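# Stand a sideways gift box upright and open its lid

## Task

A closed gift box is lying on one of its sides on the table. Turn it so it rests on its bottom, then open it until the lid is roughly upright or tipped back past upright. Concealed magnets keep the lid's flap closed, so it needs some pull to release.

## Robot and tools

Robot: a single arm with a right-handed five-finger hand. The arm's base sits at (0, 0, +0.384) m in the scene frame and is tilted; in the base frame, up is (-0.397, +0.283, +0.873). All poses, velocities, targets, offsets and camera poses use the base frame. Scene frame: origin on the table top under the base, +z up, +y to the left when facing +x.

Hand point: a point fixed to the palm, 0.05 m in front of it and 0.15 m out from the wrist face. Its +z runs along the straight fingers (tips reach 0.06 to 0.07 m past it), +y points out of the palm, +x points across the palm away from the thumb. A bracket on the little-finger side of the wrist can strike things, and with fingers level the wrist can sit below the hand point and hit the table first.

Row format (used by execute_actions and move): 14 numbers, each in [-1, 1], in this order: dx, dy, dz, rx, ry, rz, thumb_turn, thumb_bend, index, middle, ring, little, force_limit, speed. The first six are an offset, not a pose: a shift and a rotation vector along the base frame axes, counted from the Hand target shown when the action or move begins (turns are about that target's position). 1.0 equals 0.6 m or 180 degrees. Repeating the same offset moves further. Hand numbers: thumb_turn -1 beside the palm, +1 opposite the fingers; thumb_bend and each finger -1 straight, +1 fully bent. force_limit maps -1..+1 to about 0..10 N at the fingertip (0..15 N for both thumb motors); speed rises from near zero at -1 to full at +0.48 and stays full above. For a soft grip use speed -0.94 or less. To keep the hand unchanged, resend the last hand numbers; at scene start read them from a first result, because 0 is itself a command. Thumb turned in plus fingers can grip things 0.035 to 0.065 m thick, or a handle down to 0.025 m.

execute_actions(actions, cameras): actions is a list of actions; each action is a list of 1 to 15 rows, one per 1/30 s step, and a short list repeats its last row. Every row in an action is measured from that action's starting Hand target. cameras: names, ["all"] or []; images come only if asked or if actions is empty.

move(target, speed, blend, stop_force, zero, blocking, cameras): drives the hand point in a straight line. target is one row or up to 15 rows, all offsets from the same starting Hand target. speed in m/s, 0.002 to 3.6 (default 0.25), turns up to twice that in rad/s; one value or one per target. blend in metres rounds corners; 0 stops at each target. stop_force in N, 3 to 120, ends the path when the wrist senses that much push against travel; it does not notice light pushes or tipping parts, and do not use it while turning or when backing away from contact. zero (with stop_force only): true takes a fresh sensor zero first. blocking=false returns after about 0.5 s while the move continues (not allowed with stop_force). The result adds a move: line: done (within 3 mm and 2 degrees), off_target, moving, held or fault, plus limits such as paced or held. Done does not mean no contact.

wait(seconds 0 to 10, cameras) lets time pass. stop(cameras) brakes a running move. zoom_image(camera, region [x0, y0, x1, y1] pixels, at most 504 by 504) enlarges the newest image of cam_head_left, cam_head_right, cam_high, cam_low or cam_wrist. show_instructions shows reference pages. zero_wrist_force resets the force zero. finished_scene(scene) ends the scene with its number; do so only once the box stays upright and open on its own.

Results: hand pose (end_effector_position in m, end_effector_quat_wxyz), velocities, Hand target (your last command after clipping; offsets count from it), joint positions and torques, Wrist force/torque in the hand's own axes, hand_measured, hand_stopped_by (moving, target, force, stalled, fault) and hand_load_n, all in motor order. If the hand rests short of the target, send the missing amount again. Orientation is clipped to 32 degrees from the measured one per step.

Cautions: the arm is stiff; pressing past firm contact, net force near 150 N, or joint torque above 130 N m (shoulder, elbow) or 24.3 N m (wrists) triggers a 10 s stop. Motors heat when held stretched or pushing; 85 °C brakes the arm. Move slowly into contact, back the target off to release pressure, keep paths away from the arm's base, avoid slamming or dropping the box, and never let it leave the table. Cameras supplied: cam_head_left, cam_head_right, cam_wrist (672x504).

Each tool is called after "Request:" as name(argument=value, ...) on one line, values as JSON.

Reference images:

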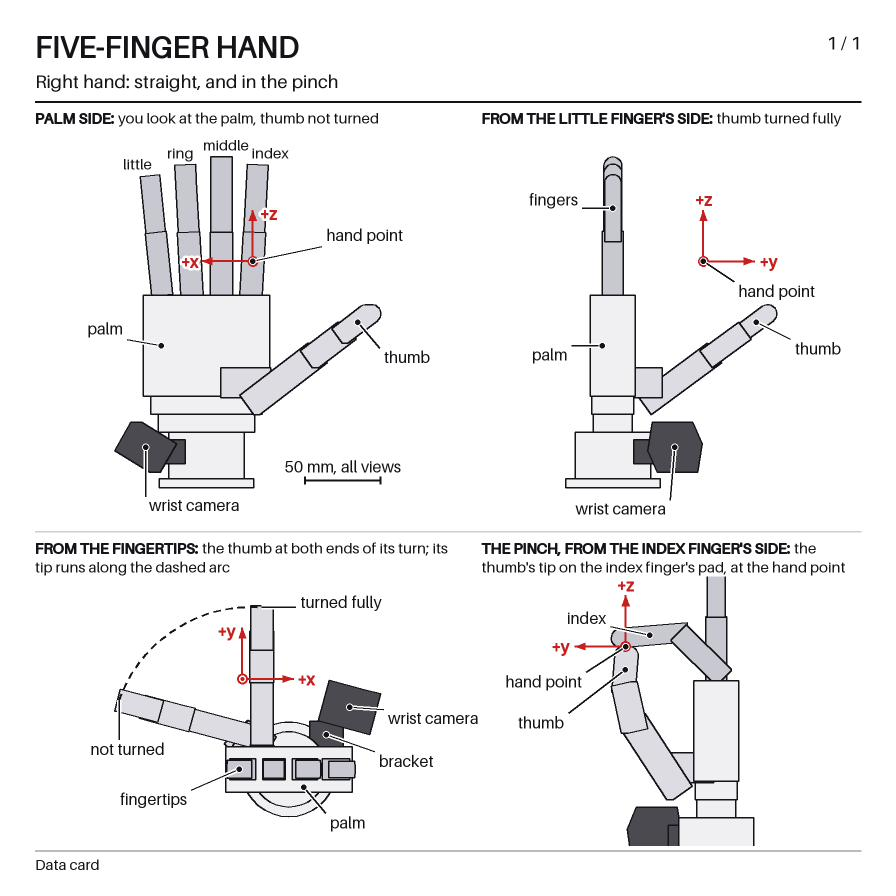

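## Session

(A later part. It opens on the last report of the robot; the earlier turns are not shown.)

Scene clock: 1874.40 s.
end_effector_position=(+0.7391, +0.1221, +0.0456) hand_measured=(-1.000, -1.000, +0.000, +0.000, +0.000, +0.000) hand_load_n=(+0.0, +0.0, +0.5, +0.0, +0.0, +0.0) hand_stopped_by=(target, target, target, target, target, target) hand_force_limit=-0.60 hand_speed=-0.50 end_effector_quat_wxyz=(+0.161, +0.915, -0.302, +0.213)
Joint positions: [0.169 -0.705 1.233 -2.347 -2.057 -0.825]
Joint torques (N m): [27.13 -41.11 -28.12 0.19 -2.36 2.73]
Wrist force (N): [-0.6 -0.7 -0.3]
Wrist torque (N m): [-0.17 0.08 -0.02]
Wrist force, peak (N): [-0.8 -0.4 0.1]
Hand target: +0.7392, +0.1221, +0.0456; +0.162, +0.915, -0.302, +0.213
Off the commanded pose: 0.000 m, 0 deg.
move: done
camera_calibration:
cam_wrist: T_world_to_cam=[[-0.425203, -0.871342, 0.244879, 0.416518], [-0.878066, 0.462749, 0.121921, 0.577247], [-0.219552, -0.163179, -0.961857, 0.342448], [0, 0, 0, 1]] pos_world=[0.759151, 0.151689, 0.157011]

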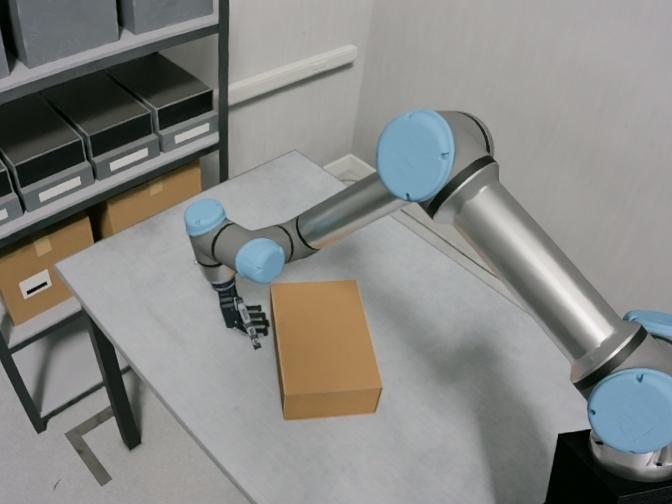

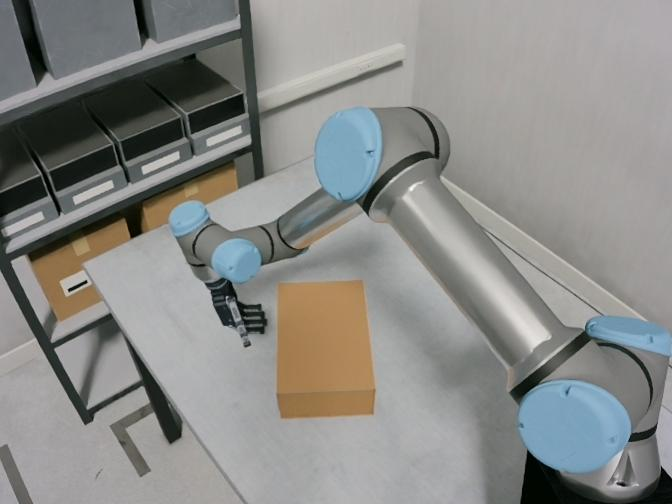

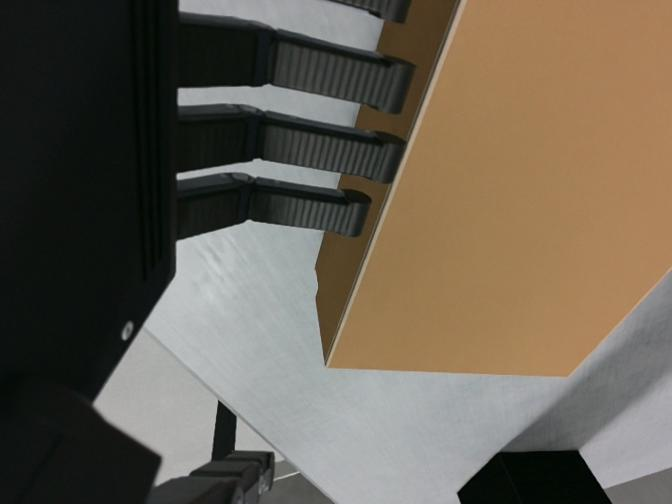

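Request:
move(target=[[0.07278,-0.05201,-0.16005,0,0,0,-1,-1,0,0,0,0,-0.6,-0.5]], speed=0.08)

Request:
move(target=[[0.0199,-0.0142,-0.0437,0,0,0,-1,-1,0,0,0,0,-0.6,-0.5]], speed=0.01, stop_force=3, cameras=["all"])

Scene clock: 1910.90 s.
end_effector_position=(+0.7828, +0.0909, -0.0503) hand_measured=(-1.000, -1.000, +0.000, +0.000, +0.000, +0.000) hand_load_n=(+0.0, +0.0, +0.0, +0.0, +0.0, +0.0) hand_stopped_by=(target, target, target, target, target, target) hand_force_limit=-0.60 hand_speed=-0.50 end_effector_quat_wxyz=(+0.162, +0.915, -0.302, +0.213)
Joint positions: [0.122 -0.499 1.106 -2.45 -2.045 -0.877]
Joint torques (N m): [16.28 -41.59 -27.13 -3.58 1.63 -2.93]
Wrist force (N): [-0.1 -0.5 -0.2]
Wrist torque (N m): [-0.17 0.02 0.07]
Wrist force, peak (N): [-0.7 -0.8 -0.1]
Hand target: +0.7829, +0.0909, -0.0504; +0.162, +0.915, -0.302, +0.213
Off the commanded pose: 0.000 m, 0 deg.
move: done

Scene clock: 1914.77 s.
end_effector_position=(+0.7931, +0.0836, -0.0730) hand_measured=(-1.000, -1.000, +0.000, +0.000, +0.000, +0.000) hand_load_n=(+0.0, -0.5, -1.0, -1.5, -2.0, +0.0) hand_stopped_by=(target, target, target, target, target, target) hand_force_limit=-0.60 hand_speed=-0.50 end_effector_quat_wxyz=(+0.161, +0.915, -0.302, +0.213)
Joint positions: [0.111 -0.446 1.062 -2.464 -2.042 -0.889]
Joint torques (N m): [27.61 -62.07 0.27 -0.13 -1.11 2.38]
Wrist force (N): [-0.8 0.5 -3.3]
Wrist torque (N m): [-0.09 0.09 0.09]
Wrist force, peak (N): [-3.2 1.6 -8.9]
Hand target: +0.7931, +0.0836, -0.0730; +0.162, +0.915, -0.302, +0.213 (not the last commanded pose)
Off the commanded pose: 0.004 m, 0 deg.
move: contact
camera_calibration:
cam_wrist: T_world_to_cam=[[-0.425273, -0.871275, 0.244997, 0.43502], [-0.877979, 0.462872, 0.122074, 0.656849], [-0.219762, -0.163188, -0.961808, 0.234116], [0, 0, 0, 1]] pos_world=[0.813152, 0.11319, 0.0384118]

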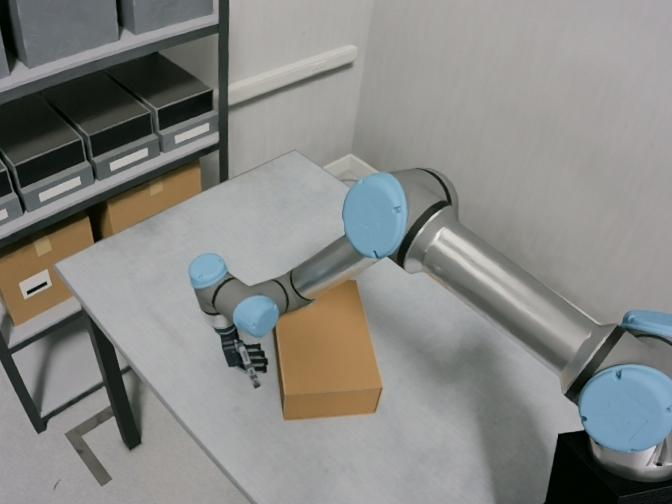

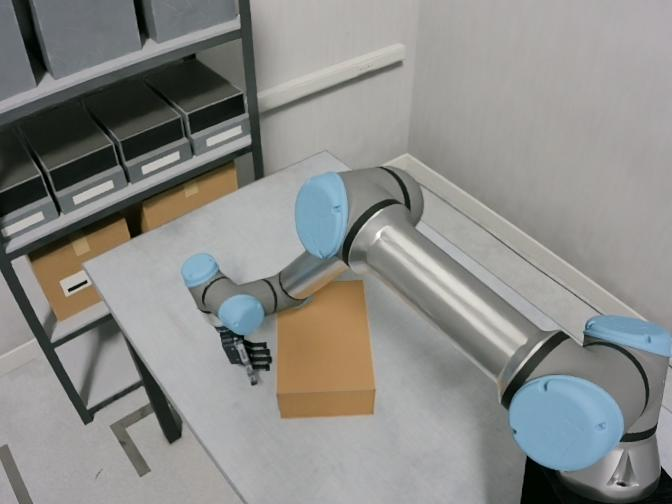

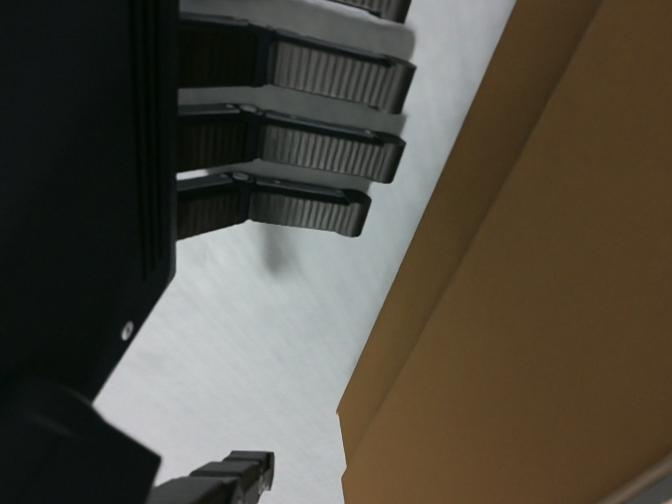

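Request:
move(target=[[-0.00827,0.00591,0.01819,0,0,0,-1,-1,0,0,0,0,-0.6,-0.5],[-0.01762,-0.00789,0.01842,0,0,0,-1,-1,0,0,0,0,-0.6,-0.5]], speed=0.02, cameras=["cam_wrist"])

Request:
zoom_image(camera="cam_wrist", region=[280, 0, 530, 250])

Scene clock: 1938.17 s.
end_effector_position=(+0.7826, +0.0789, -0.0619) hand_measured=(-1.000, -1.000, +0.000, +0.000, +0.000, +0.000) hand_load_n=(+0.0, +0.0, +0.0, +0.0, +0.0, +0.0) hand_stopped_by=(target, target, target, target, target, target) hand_force_limit=-0.60 hand_speed=-0.50 end_effector_quat_wxyz=(+0.162, +0.915, -0.302, +0.213)
Joint positions: [0.106 -0.488 1.119 -2.482 -2.041 -0.894]
Joint torques (N m): [14.81 -63.96 -0.06 -3.5 1.7 -2.83]
Wrist force (N): [-0.4 -0.4 0.1]
Wrist torque (N m): [-0.16 0.05 0.07]
Wrist force, peak (N): [-1.3 -0.1 -3.5]
Hand target: +0.7825, +0.0788, -0.0619; +0.162, +0.915, -0.302, +0.213
Off the commanded pose: 0.000 m, 0 deg.
move: done
camera_calibration:
cam_wrist: T_world_to_cam=[[-0.42533, -0.87122, 0.245091, 0.423801], [-0.877953, 0.46294, 0.122008, 0.648437], [-0.219758, -0.163284, -0.961792, 0.241627], [0, 0, 0, 1]] pos_world=[0.802652, 0.108491, 0.0494114]
Images, in order (width x height): cam_wrist 672x504.

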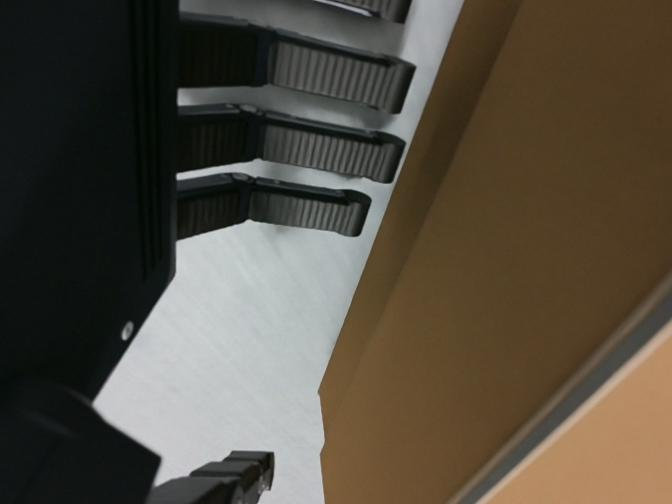

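Scaled by 2.016 from the camera's 672x504 image, which has a finer 960x720 frame.

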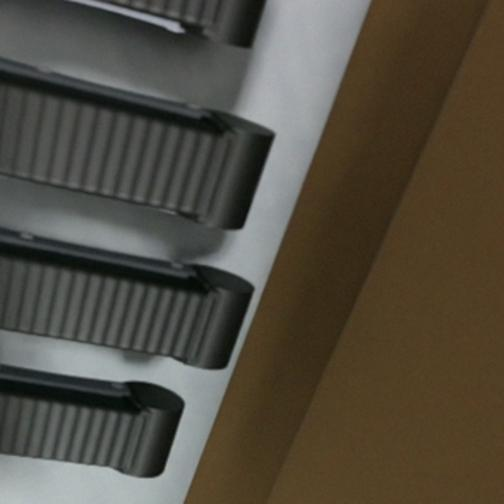

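Request:
move(target=[[-0.0094,-0.0139,0.00023,0,0,0,-1,-1,0,0,0,0,-0.6,-0.5]], speed=0.005, stop_force=3, cameras=["all"])

Request:
zoom_image(camera="cam_wrist", region=[280, 0, 530, 250])

Scene clock: 1959.73 s.
end_effector_position=(+0.7769, +0.0705, -0.0618) hand_measured=(-1.000, -1.000, +0.000, +0.000, +0.000, +0.000) hand_load_n=(+0.0, +0.0, +0.0, +0.5, +0.0, +0.0) hand_stopped_by=(target, target, target, target, target, target) hand_force_limit=-0.60 hand_speed=-0.50 end_effector_quat_wxyz=(+0.162, +0.915, -0.302, +0.213)
Joint positions: [0.096 -0.503 1.154 -2.506 -2.038 -0.904]
Joint torques (N m): [14.14 -62.81 0.28 -3.27 0.79 -3]
Wrist force (N): [-0.4 -2.3 -0.8]
Wrist torque (N m): [-0.19 0.08 0.01]
Wrist force, peak (N): [-0.2 -3.2 -0.7]
Hand target: +0.7769, +0.0705, -0.0618; +0.162, +0.915, -0.302, +0.213
Off the commanded pose: 0.000 m, 0 deg.
move: done
camera_calibration:
cam_wrist: T_world_to_cam=[[-0.42533, -0.87122, 0.245091, 0.414009], [-0.877953, 0.46294, 0.122008, 0.647297], [-0.219758, -0.163284, -0.961792, 0.239196], [0, 0, 0, 1]] pos_world=[0.796952, 0.100091, 0.0496114]

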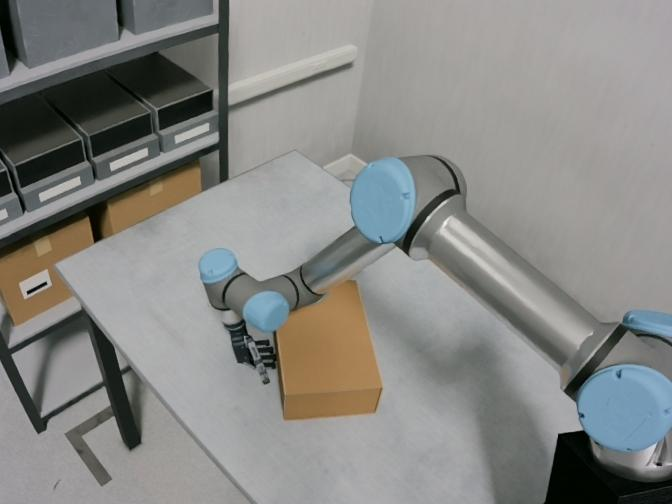

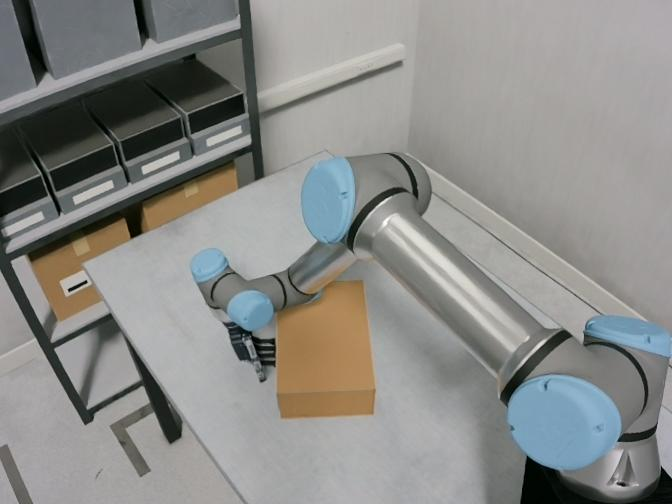

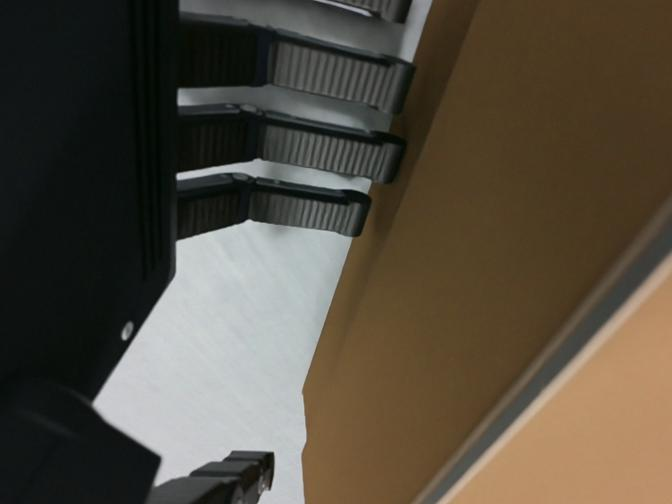

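Scaled by 2.016 from the camera's 672x504 image, which has a finer 960x720 frame.

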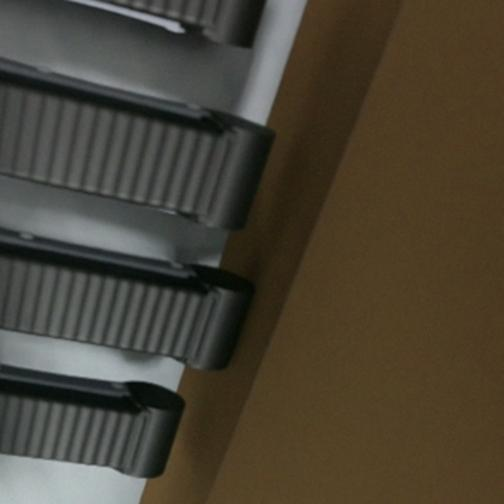

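Request:
move(target=[[-0.00662,0.00473,0.01455,0,0,0,-1,-1,0,0,0,0,-0.6,-0.5]], speed=0.005, stop_force=8, cameras=["cam_head_left", "cam_wrist"])

Request:
zoom_image(camera="cam_wrist", region=[280, 0, 530, 250])

Scene clock: 1967.97 s.
end_effector_position=(+0.7729, +0.0733, -0.0531) hand_measured=(-1.000, -1.000, +0.000, +0.000, +0.000, +0.000) hand_load_n=(+0.0, +0.0, +0.0, +1.0, +0.0, +0.0) hand_stopped_by=(target, target, target, target, target, target) hand_force_limit=-0.60 hand_speed=-0.50 end_effector_quat_wxyz=(+0.162, +0.915, -0.302, +0.213)
Joint positions: [0.101 -0.523 1.17 -2.5 -2.039 -0.9]
Joint torques (N m): [27.2 -62.74 1.39 -0.02 -2.5 2.49]
Wrist force (N): [-0.4 -1.0 0.0]
Wrist torque (N m): [-0.17 0.06 -0.06]
Wrist force, peak (N): [-0.5 -2.9 -0.3]
Hand target: +0.7729, +0.0733, -0.0531; +0.162, +0.915, -0.302, +0.213
Off the commanded pose: 0.000 m, 0 deg.
move: done
camera_calibration:
cam_wrist: T_world_to_cam=[[-0.42533, -0.87122, 0.245091, 0.412615], [-0.877953, 0.46294, 0.122008, 0.641427], [-0.219758, -0.163284, -0.961792, 0.247141], [0, 0, 0, 1]] pos_world=[0.792952, 0.102891, 0.0583114]
Images, in order (width x height): cam_head_left 672x504, cam_wrist 672x504.

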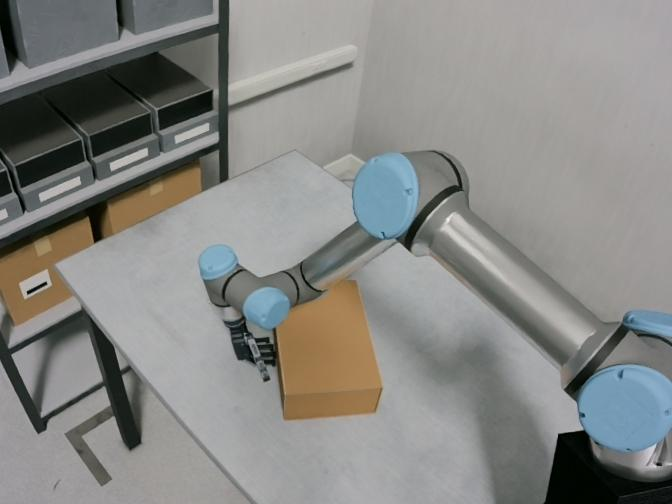

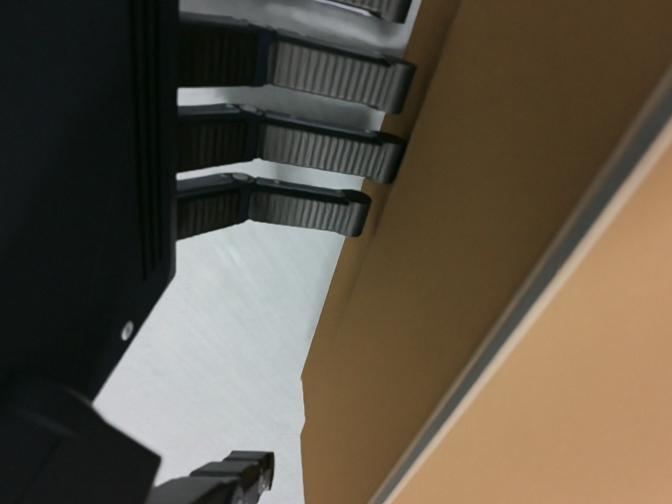

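Scaled by 2.016 from the camera's 672x504 image, which has a finer 960x720 frame.

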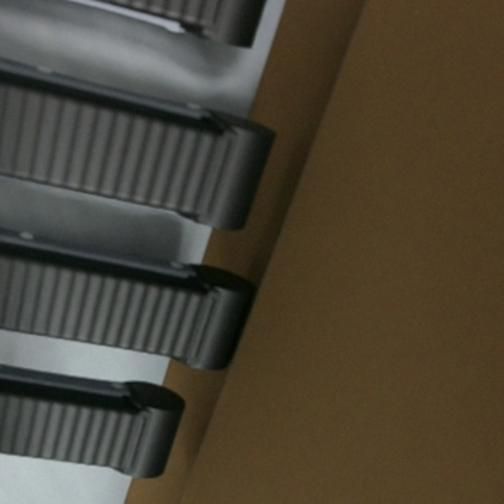

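Request:
move(target=[[-0.00397,0.00284,0.00873,0,0,0,-1,-1,0,0,0,0,-0.6,-0.5]], speed=0.005, stop_force=8, cameras=["cam_head_left", "cam_wrist"])

Request:
zoom_image(camera="cam_wrist", region=[280, 0, 530, 250])

Scene clock: 1978.23 s.
end_effector_position=(+0.7706, +0.0750, -0.0478) hand_measured=(-1.000, -1.000, +0.000, +0.000, +0.000, +0.000) hand_load_n=(+0.0, +0.0, +0.0, +4.5, +0.0, +0.0) hand_stopped_by=(target, target, target, target, target, target) hand_force_limit=-0.60 hand_speed=-0.50 end_effector_quat_wxyz=(+0.162, +0.915, -0.302, +0.213)
Joint positions: [0.103 -0.535 1.179 -2.496 -2.04 -0.897]
Joint torques (N m): [28.02 -65.08 -0.55 0.02 -2.59 2.72]
Wrist force (N): [-0.4 -1.1 3.0]
Wrist torque (N m): [-0.17 -0.01 -0.05]
Wrist force, peak (N): [-0.2 -1.2 3.1]
Hand target: +0.7706, +0.0750, -0.0478; +0.162, +0.915, -0.302, +0.213
Off the commanded pose: 0.000 m, 0 deg.
move: done
camera_calibration:
cam_wrist: T_world_to_cam=[[-0.42533, -0.87122, 0.245091, 0.411844], [-0.877953, 0.46294, 0.122008, 0.637987], [-0.219758, -0.163284, -0.961792, 0.251915], [0, 0, 0, 1]] pos_world=[0.790652, 0.104591, 0.0635114]
Images, in order (width x height): cam_head_left 672x504, cam_wrist 672x504.

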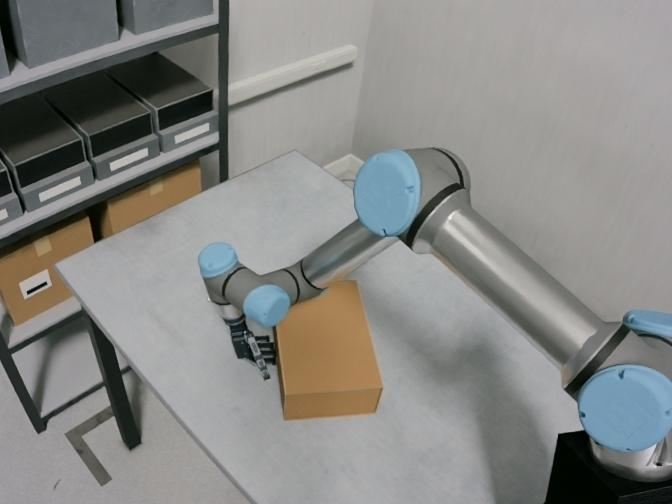

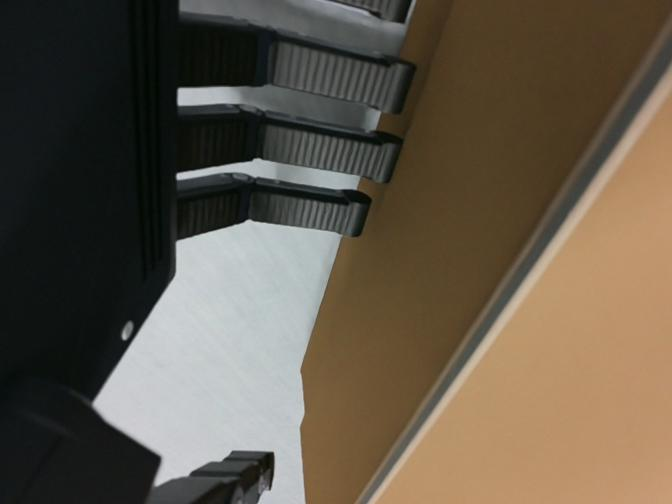

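Scaled by 2.016 from the camera's 672x504 image, which has a finer 960x720 frame.

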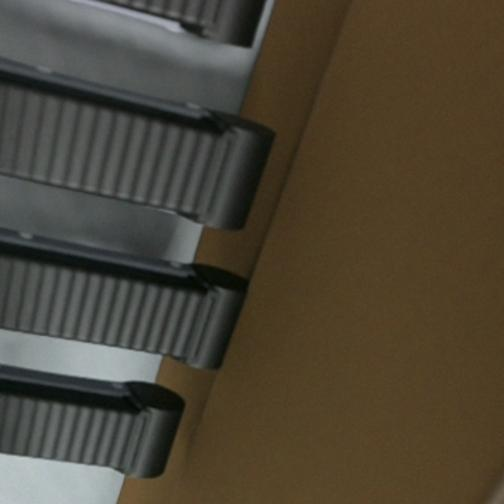

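Request:
move(target=[[-0.00397,0.00284,0.00873,0,0,0,-1,-1,0,0,0,0,-0.6,-0.5]], speed=0.004, stop_force=10, cameras=["cam_head_left", "cam_wrist"])

Request:
zoom_image(camera="cam_wrist", region=[280, 0, 530, 250])

Scene clock: 1990.97 s.
end_effector_position=(+0.7682, +0.0767, -0.0426) hand_measured=(-1.000, -1.000, +0.000, +0.000, +0.000, +0.000) hand_load_n=(+0.0, +0.0, +0.0, +4.0, +0.0, +0.0) hand_stopped_by=(target, target, target, target, target, target) hand_force_limit=-0.60 hand_speed=-0.50 end_effector_quat_wxyz=(+0.162, +0.915, -0.302, +0.213)
Joint positions: [0.106 -0.547 1.188 -2.491 -2.041 -0.895]
Joint torques (N m): [27.31 -64.5 -0.38 -0.16 -2.77 2.65]
Wrist force (N): [-0.5 -1.5 1.8]
Wrist torque (N m): [-0.12 0.04 -0.07]
Wrist force, peak (N): [-0.4 -2.0 2.9]
Hand target: +0.7682, +0.0767, -0.0426; +0.162, +0.915, -0.302, +0.213
Off the commanded pose: 0.000 m, 0 deg.
move: done
camera_calibration:
cam_wrist: T_world_to_cam=[[-0.42533, -0.87122, 0.245091, 0.411005], [-0.877953, 0.46294, 0.122008, 0.634446], [-0.219758, -0.163284, -0.961792, 0.256762], [0, 0, 0, 1]] pos_world=[0.788252, 0.106291, 0.0688114]
Images, in order (width x height): cam_head_left 672x504, cam_wrist 672x504.

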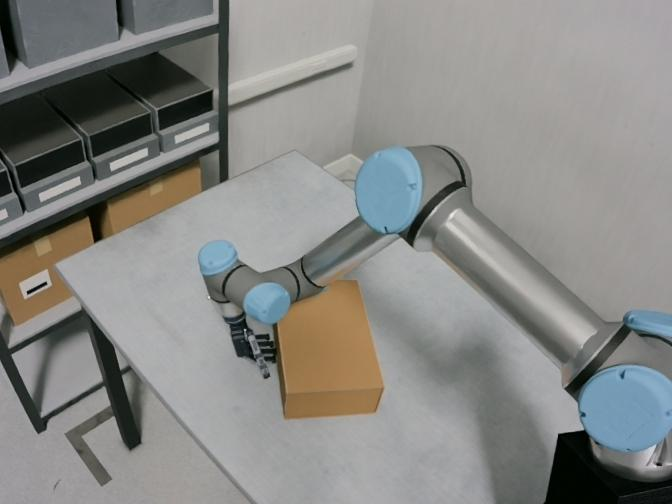

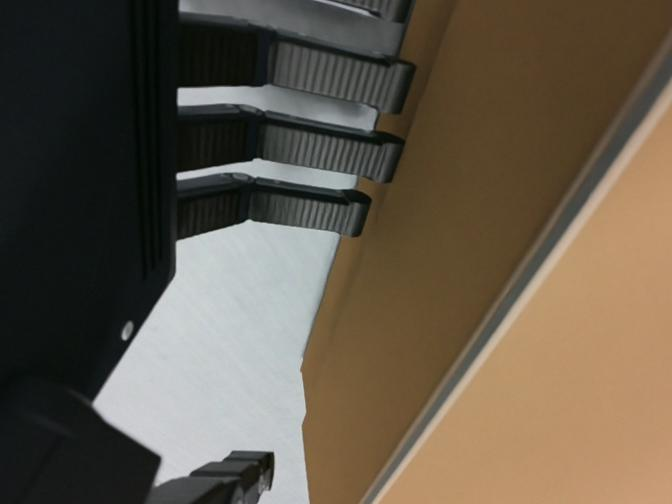

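Scaled by 2.016 from the camera's 672x504 image, which has a finer 960x720 frame.

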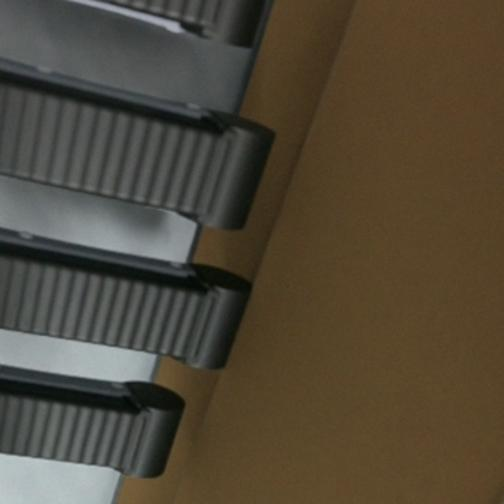

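Request:
zoom_image(camera="cam_head_left", region=[250, 360, 400, 440])

Request:
zoom_image(camera="cam_wrist", region=[270, 300, 420, 504])

Scaled by 3.360 from the camera's 672x504 image, which has a finer 960x720 frame.

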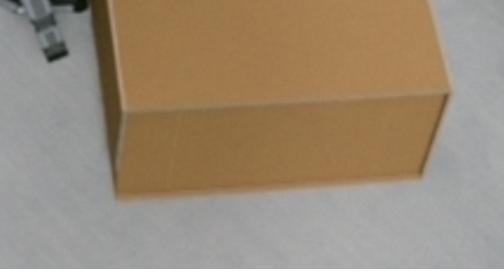

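Scaled by 2.471 from the camera's 672x504 image, which has a finer 960x720 frame.

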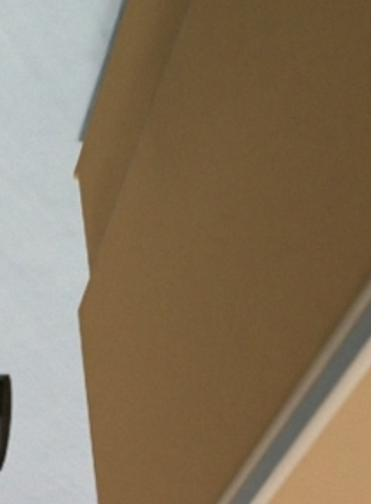

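Request:
move(target=[[-0.00662,0.00473,0.01455,0,0,0,-1,-1,0,0,0,0,-0.6,-0.5]], speed=0.005, stop_force=10, cameras=["all"])

Request:
zoom_image(camera="cam_wrist", region=[250, 0, 500, 504])

Request:
zoom_image(camera="cam_head_left", region=[230, 320, 400, 440])

Scene clock: 2084.43 s.
end_effector_position=(+0.7642, +0.0796, -0.0339) hand_measured=(-1.000, -1.000, +0.000, +0.000, +0.000, +0.000) hand_load_n=(+0.0, -0.5, +0.0, +0.0, +0.5, +0.0) hand_stopped_by=(target, target, target, target, target, target) hand_force_limit=-0.60 hand_speed=-0.50 end_effector_quat_wxyz=(+0.162, +0.915, -0.302, +0.213)
Joint positions: [0.11 -0.567 1.202 -2.484 -2.042 -0.89]
Joint torques (N m): [28.04 -61.82 0.1 0.06 -2.38 2.58]
Wrist force (N): [-0.5 -0.7 -0.1]
Wrist torque (N m): [-0.14 0.08 -0.03]
Wrist force, peak (N): [-0.6 -2.4 2.7]
Hand target: +0.7642, +0.0796, -0.0339; +0.162, +0.915, -0.302, +0.213
Off the commanded pose: 0.000 m, 0 deg.
move: done
camera_calibration:
cam_wrist: T_world_to_cam=[[-0.42533, -0.87122, 0.245091, 0.409698], [-0.877953, 0.46294, 0.122008, 0.62853], [-0.219758, -0.163284, -0.961792, 0.264725], [0, 0, 0, 1]] pos_world=[0.784252, 0.109191, 0.0775114]

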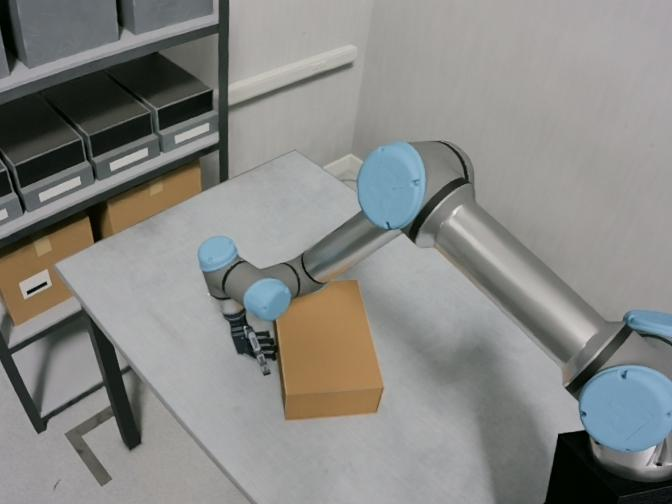

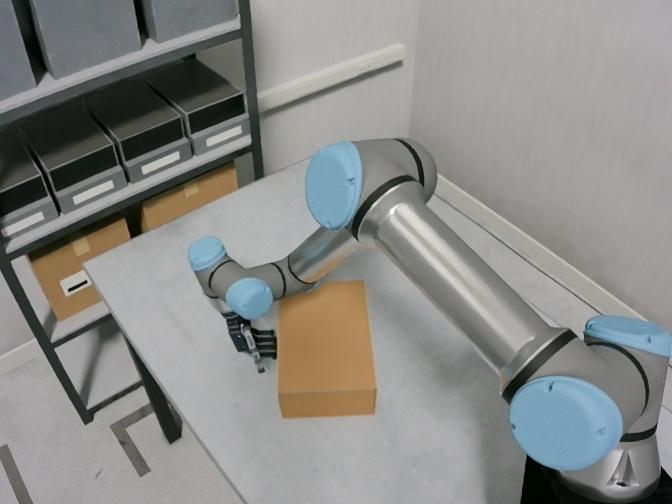

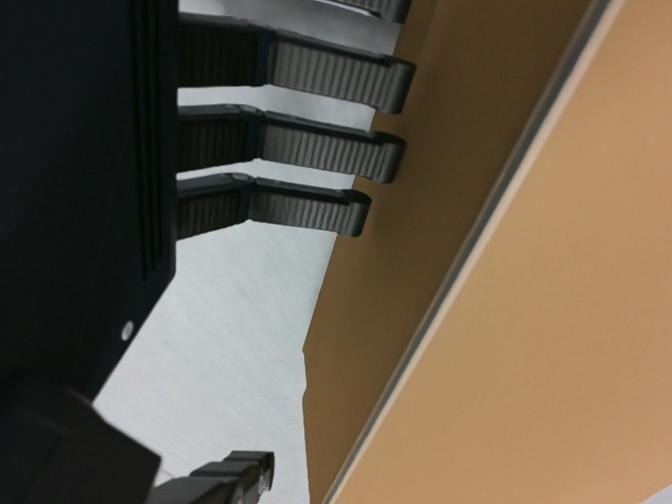

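Scaled by 1.000.

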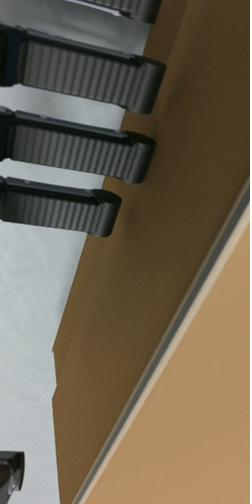

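Scaled by 2.965 from the camera's 672x504 image, which has a finer 960x720 frame.

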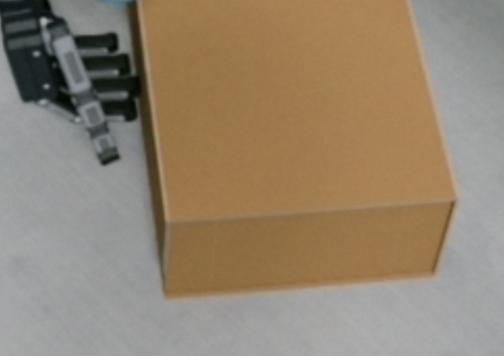

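Request:
zoom_image(camera="cam_wrist", region=[285, 320, 345, 420])

Request:
zoom_image(camera="cam_wrist", region=[350, 60, 450, 200])

Request:
zoom_image(camera="cam_head_left", region=[275, 375, 395, 425])

Scaled by 5.040 from the camera's 672x504 image, which has a finer 960x720 frame.

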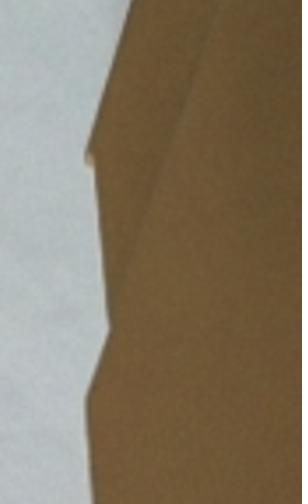

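Scaled by 3.600 from the camera's 672x504 image, which has a finer 960x720 frame.

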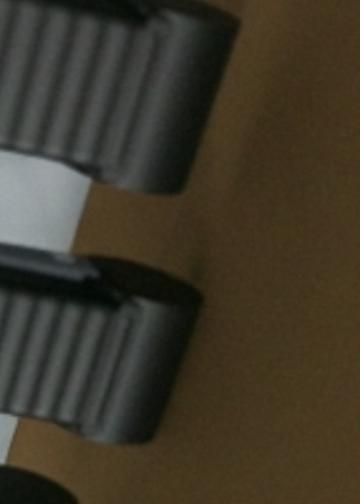

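Scaled by 4.200 from the camera's 672x504 image, which has a finer 960x720 frame.

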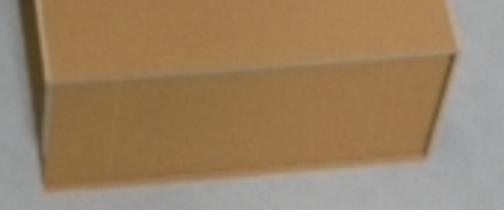

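Request:
move(target=[[0.0164,0.11117,0.0859,0,0,0,-1,-1,0,0,0,0,-0.6,-0.5]], speed=0.1)

Request:
move(target=[[0,0,0,0,0,0,1,-1,0,0.6,0.6,0.6,-0.6,-0.3]], speed=0.1)

Request:
move(target=[[0.04027,-0.05087,0.03485,-0.14667,0.22149,0.41927,1,-1,0,0.6,0.6,0.6,-0.6,-0.3]], speed=0.2, cameras=["all"])

Scene clock: 2350.10 s.
end_effector_position=(+0.7740, +0.1462, +0.0176) hand_measured=(-1.000, -1.000, +0.000, +0.000, +0.000, +0.000) hand_load_n=(+0.0, -0.5, +0.0, +0.0, +0.0, +0.0) hand_stopped_by=(target, target, target, target, target, target) hand_force_limit=-0.60 hand_speed=-0.50 end_effector_quat_wxyz=(+0.161, +0.915, -0.302, +0.213)
Joint positions: [0.192 -0.578 1.058 -2.287 -2.063 -0.801]
Joint torques (N m): [27.84 -42.65 -28.19 -0.3 -2.33 2.51]
Wrist force (N): [-0.5 -0.4 0.4]
Wrist torque (N m): [-0.17 0.05 0.01]
Wrist force, peak (N): [-0.7 -1.0 0.1]
Hand target: +0.7740, +0.1463, +0.0177; +0.162, +0.915, -0.302, +0.213
Off the commanded pose: 0.000 m, 0 deg.
move: done

Scene clock: 2351.87 s.
end_effector_position=(+0.7740, +0.1463, +0.0177) hand_measured=(+1.000, -1.000, +0.000, +0.600, +0.600, +0.600) hand_load_n=(+0.0, +0.0, +0.0, +0.0, +0.0, +0.5) hand_stopped_by=(target, target, target, target, target, target) hand_force_limit=-0.60 hand_speed=-0.30 end_effector_quat_wxyz=(+0.162, +0.915, -0.302, +0.213)
Joint positions: [0.192 -0.578 1.058 -2.287 -2.063 -0.8]
Joint torques (N m): [28.72 -42.46 -28.39 -0.35 -1.84 2.49]
Wrist force (N): [-0.5 -0.4 0.1]
Wrist torque (N m): [-0.13 0.05 0.00]
Wrist force, peak (N): [-0.7 -0.7 0.1]
Hand target: +0.7740, +0.1463, +0.0177; +0.162, +0.915, -0.302, +0.213
Off the commanded pose: 0.000 m, 0 deg.
move: done

Scene clock: 2356.50 s.
end_effector_position=(+0.7982, +0.1158, +0.0386) hand_measured=(+1.000, -1.000, +0.000, +0.600, +0.600, +0.600) hand_load_n=(+0.0, +0.0, +0.0, +0.0, +0.0, +0.0) hand_stopped_by=(target, target, target, target, target, target) hand_force_limit=-0.60 hand_speed=-0.30 end_effector_quat_wxyz=(+0.273, +0.864, +0.423, +0.023)
Joint positions: [0.203 -0.668 1.295 -2.401 -2.091 -2.334]
Joint torques (N m): [15.58 -62.12 -0.18 -3.62 1.6 -3.23]
Wrist force (N): [-0.4 -0.3 0.1]
Wrist torque (N m): [-0.10 0.01 0.08]
Wrist force, peak (N): [-1.2 -0.7 0.0]
Hand target: +0.7982, +0.1158, +0.0386; +0.273, +0.863, +0.423, +0.023
Off the commanded pose: 0.000 m, 0 deg.
move: done
camera_calibration:
cam_wrist: T_world_to_cam=[[0.8566, -0.321894, 0.403262, -0.655031], [-0.513109, -0.449077, 0.73147, 0.423603], [-0.05436, -0.833495, -0.549846, 0.277483], [0, 0, 0, 1]] pos_world=[0.793538, 0.210661, 0.106869]

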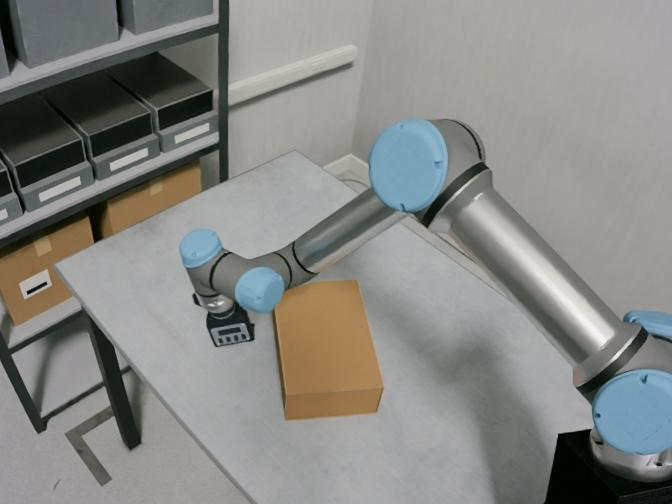

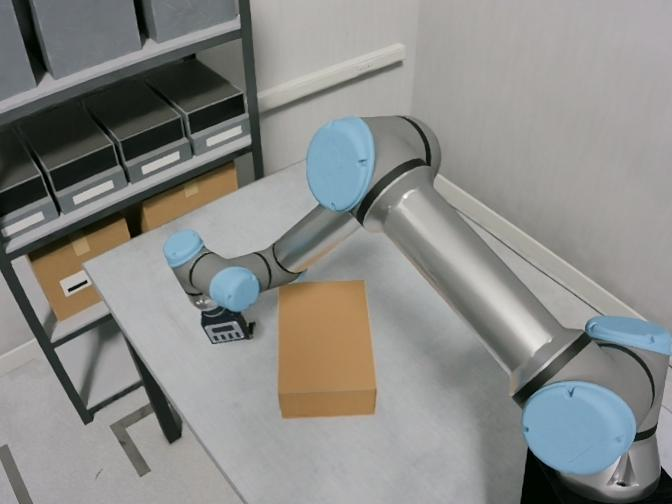

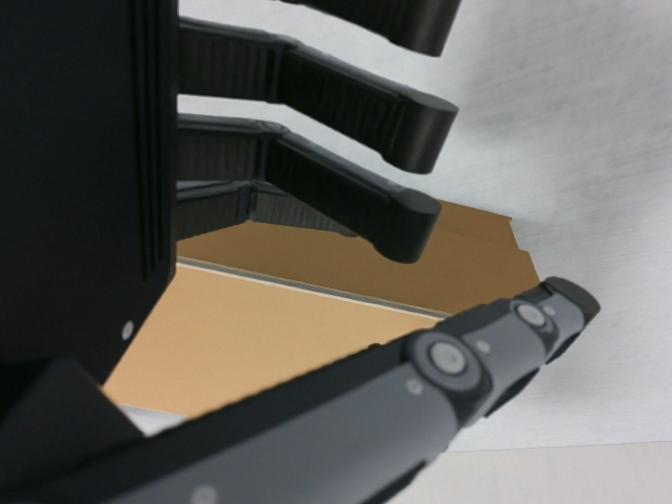

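Request:
move(target=[[0.061,-0.0436,-0.13415,0,0,0,1,-1,0,0.9,0.9,0.9,-0.6,-0.3]], speed=0.08, cameras=["all"])

Request:
zoom_image(camera="cam_head_left", region=[180, 280, 340, 440])

Request:
zoom_image(camera="cam_head_right", region=[180, 280, 340, 440])

Scene clock: 2385.50 s.
end_effector_position=(+0.8347, +0.0896, -0.0417) hand_measured=(+1.000, -1.000, +0.000, +0.900, +0.900, +0.900) hand_load_n=(+0.0, +0.0, +0.5, +0.0, +0.0, +0.0) hand_stopped_by=(target, target, target, target, target, target) hand_force_limit=-0.60 hand_speed=-0.30 end_effector_quat_wxyz=(+0.273, +0.863, +0.423, +0.023) end_effector_velocity=(+0.001, +0.001, -0.001) end_effector_angular_velocity=(+0.001, -0.003, -0.001)
Joint positions: [0.16 -0.491 1.181 -2.488 -2.082 -2.382]
Joint velocities: [0 0.004 -0.005 -0.001 0 0.002]
Joint torques (N m): [15.79 -39.81 -25.3 -3.65 1.67 -2.88]
Wrist force (N): [-0.4 -0.5 0.1]
Wrist torque (N m): [-0.15 0.01 0.08]
Wrist force, peak (N): [-0.8 -0.7 -0.3]
Hand target: +0.8348, +0.0896, -0.0419; +0.273, +0.863, +0.423, +0.023
Off the commanded pose: 0.000 m, 0 deg.
move: done
camera_calibration:
cam_wrist: T_world_to_cam=[[0.856736, -0.321614, 0.403197, -0.662439], [-0.512904, -0.449201, 0.731538, 0.489272], [-0.0541564, -0.833536, -0.549804, 0.213342], [0, 0, 0, 1]] pos_world=[0.830039, 0.18456, 0.0264689]

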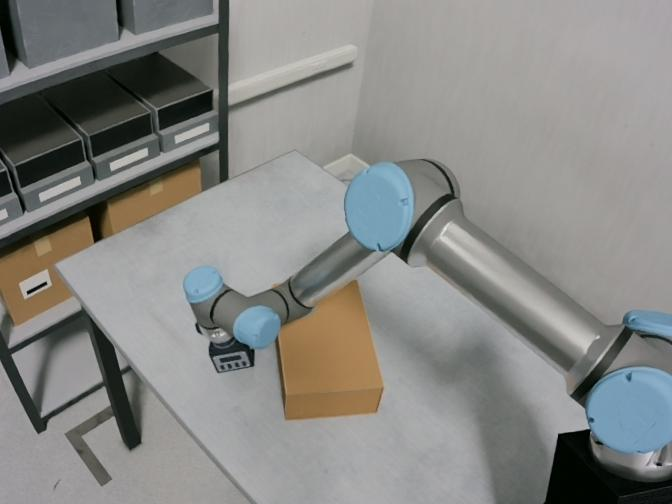

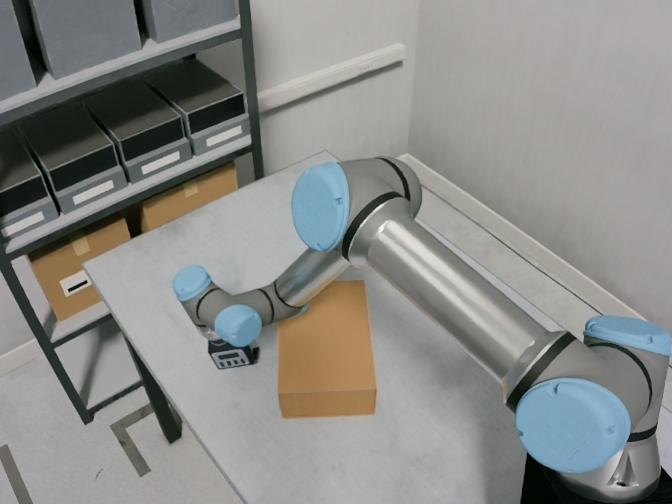

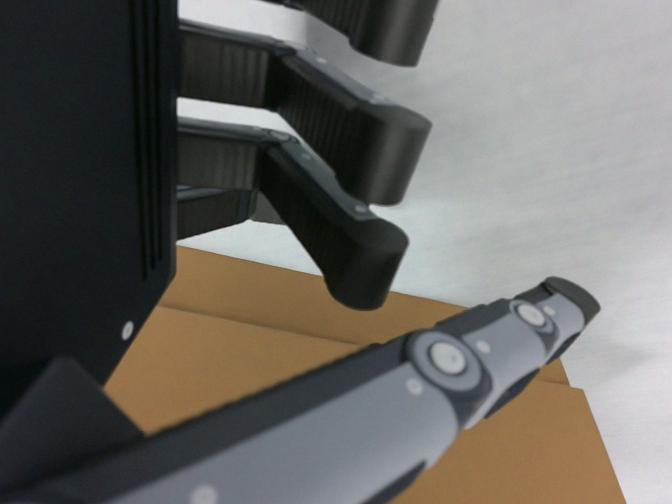

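Scaled by 3.150 from the camera's 672x504 image, which has a finer 960x720 frame.

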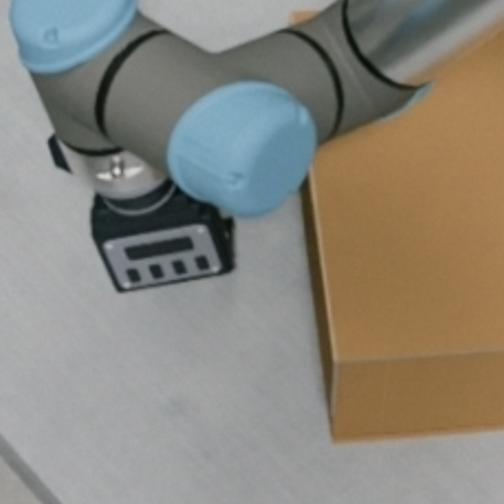

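Scaled by 3.150 from the camera's 672x504 image, which has a finer 960x720 frame.

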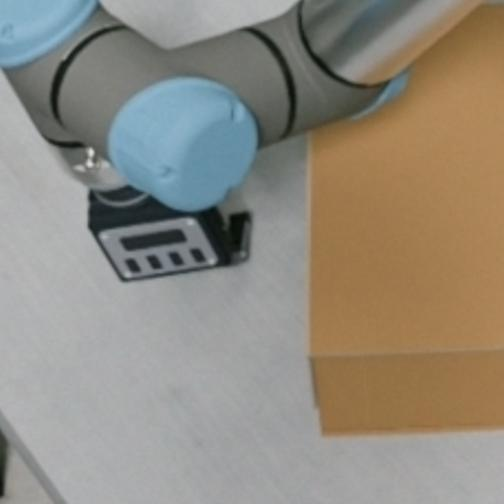

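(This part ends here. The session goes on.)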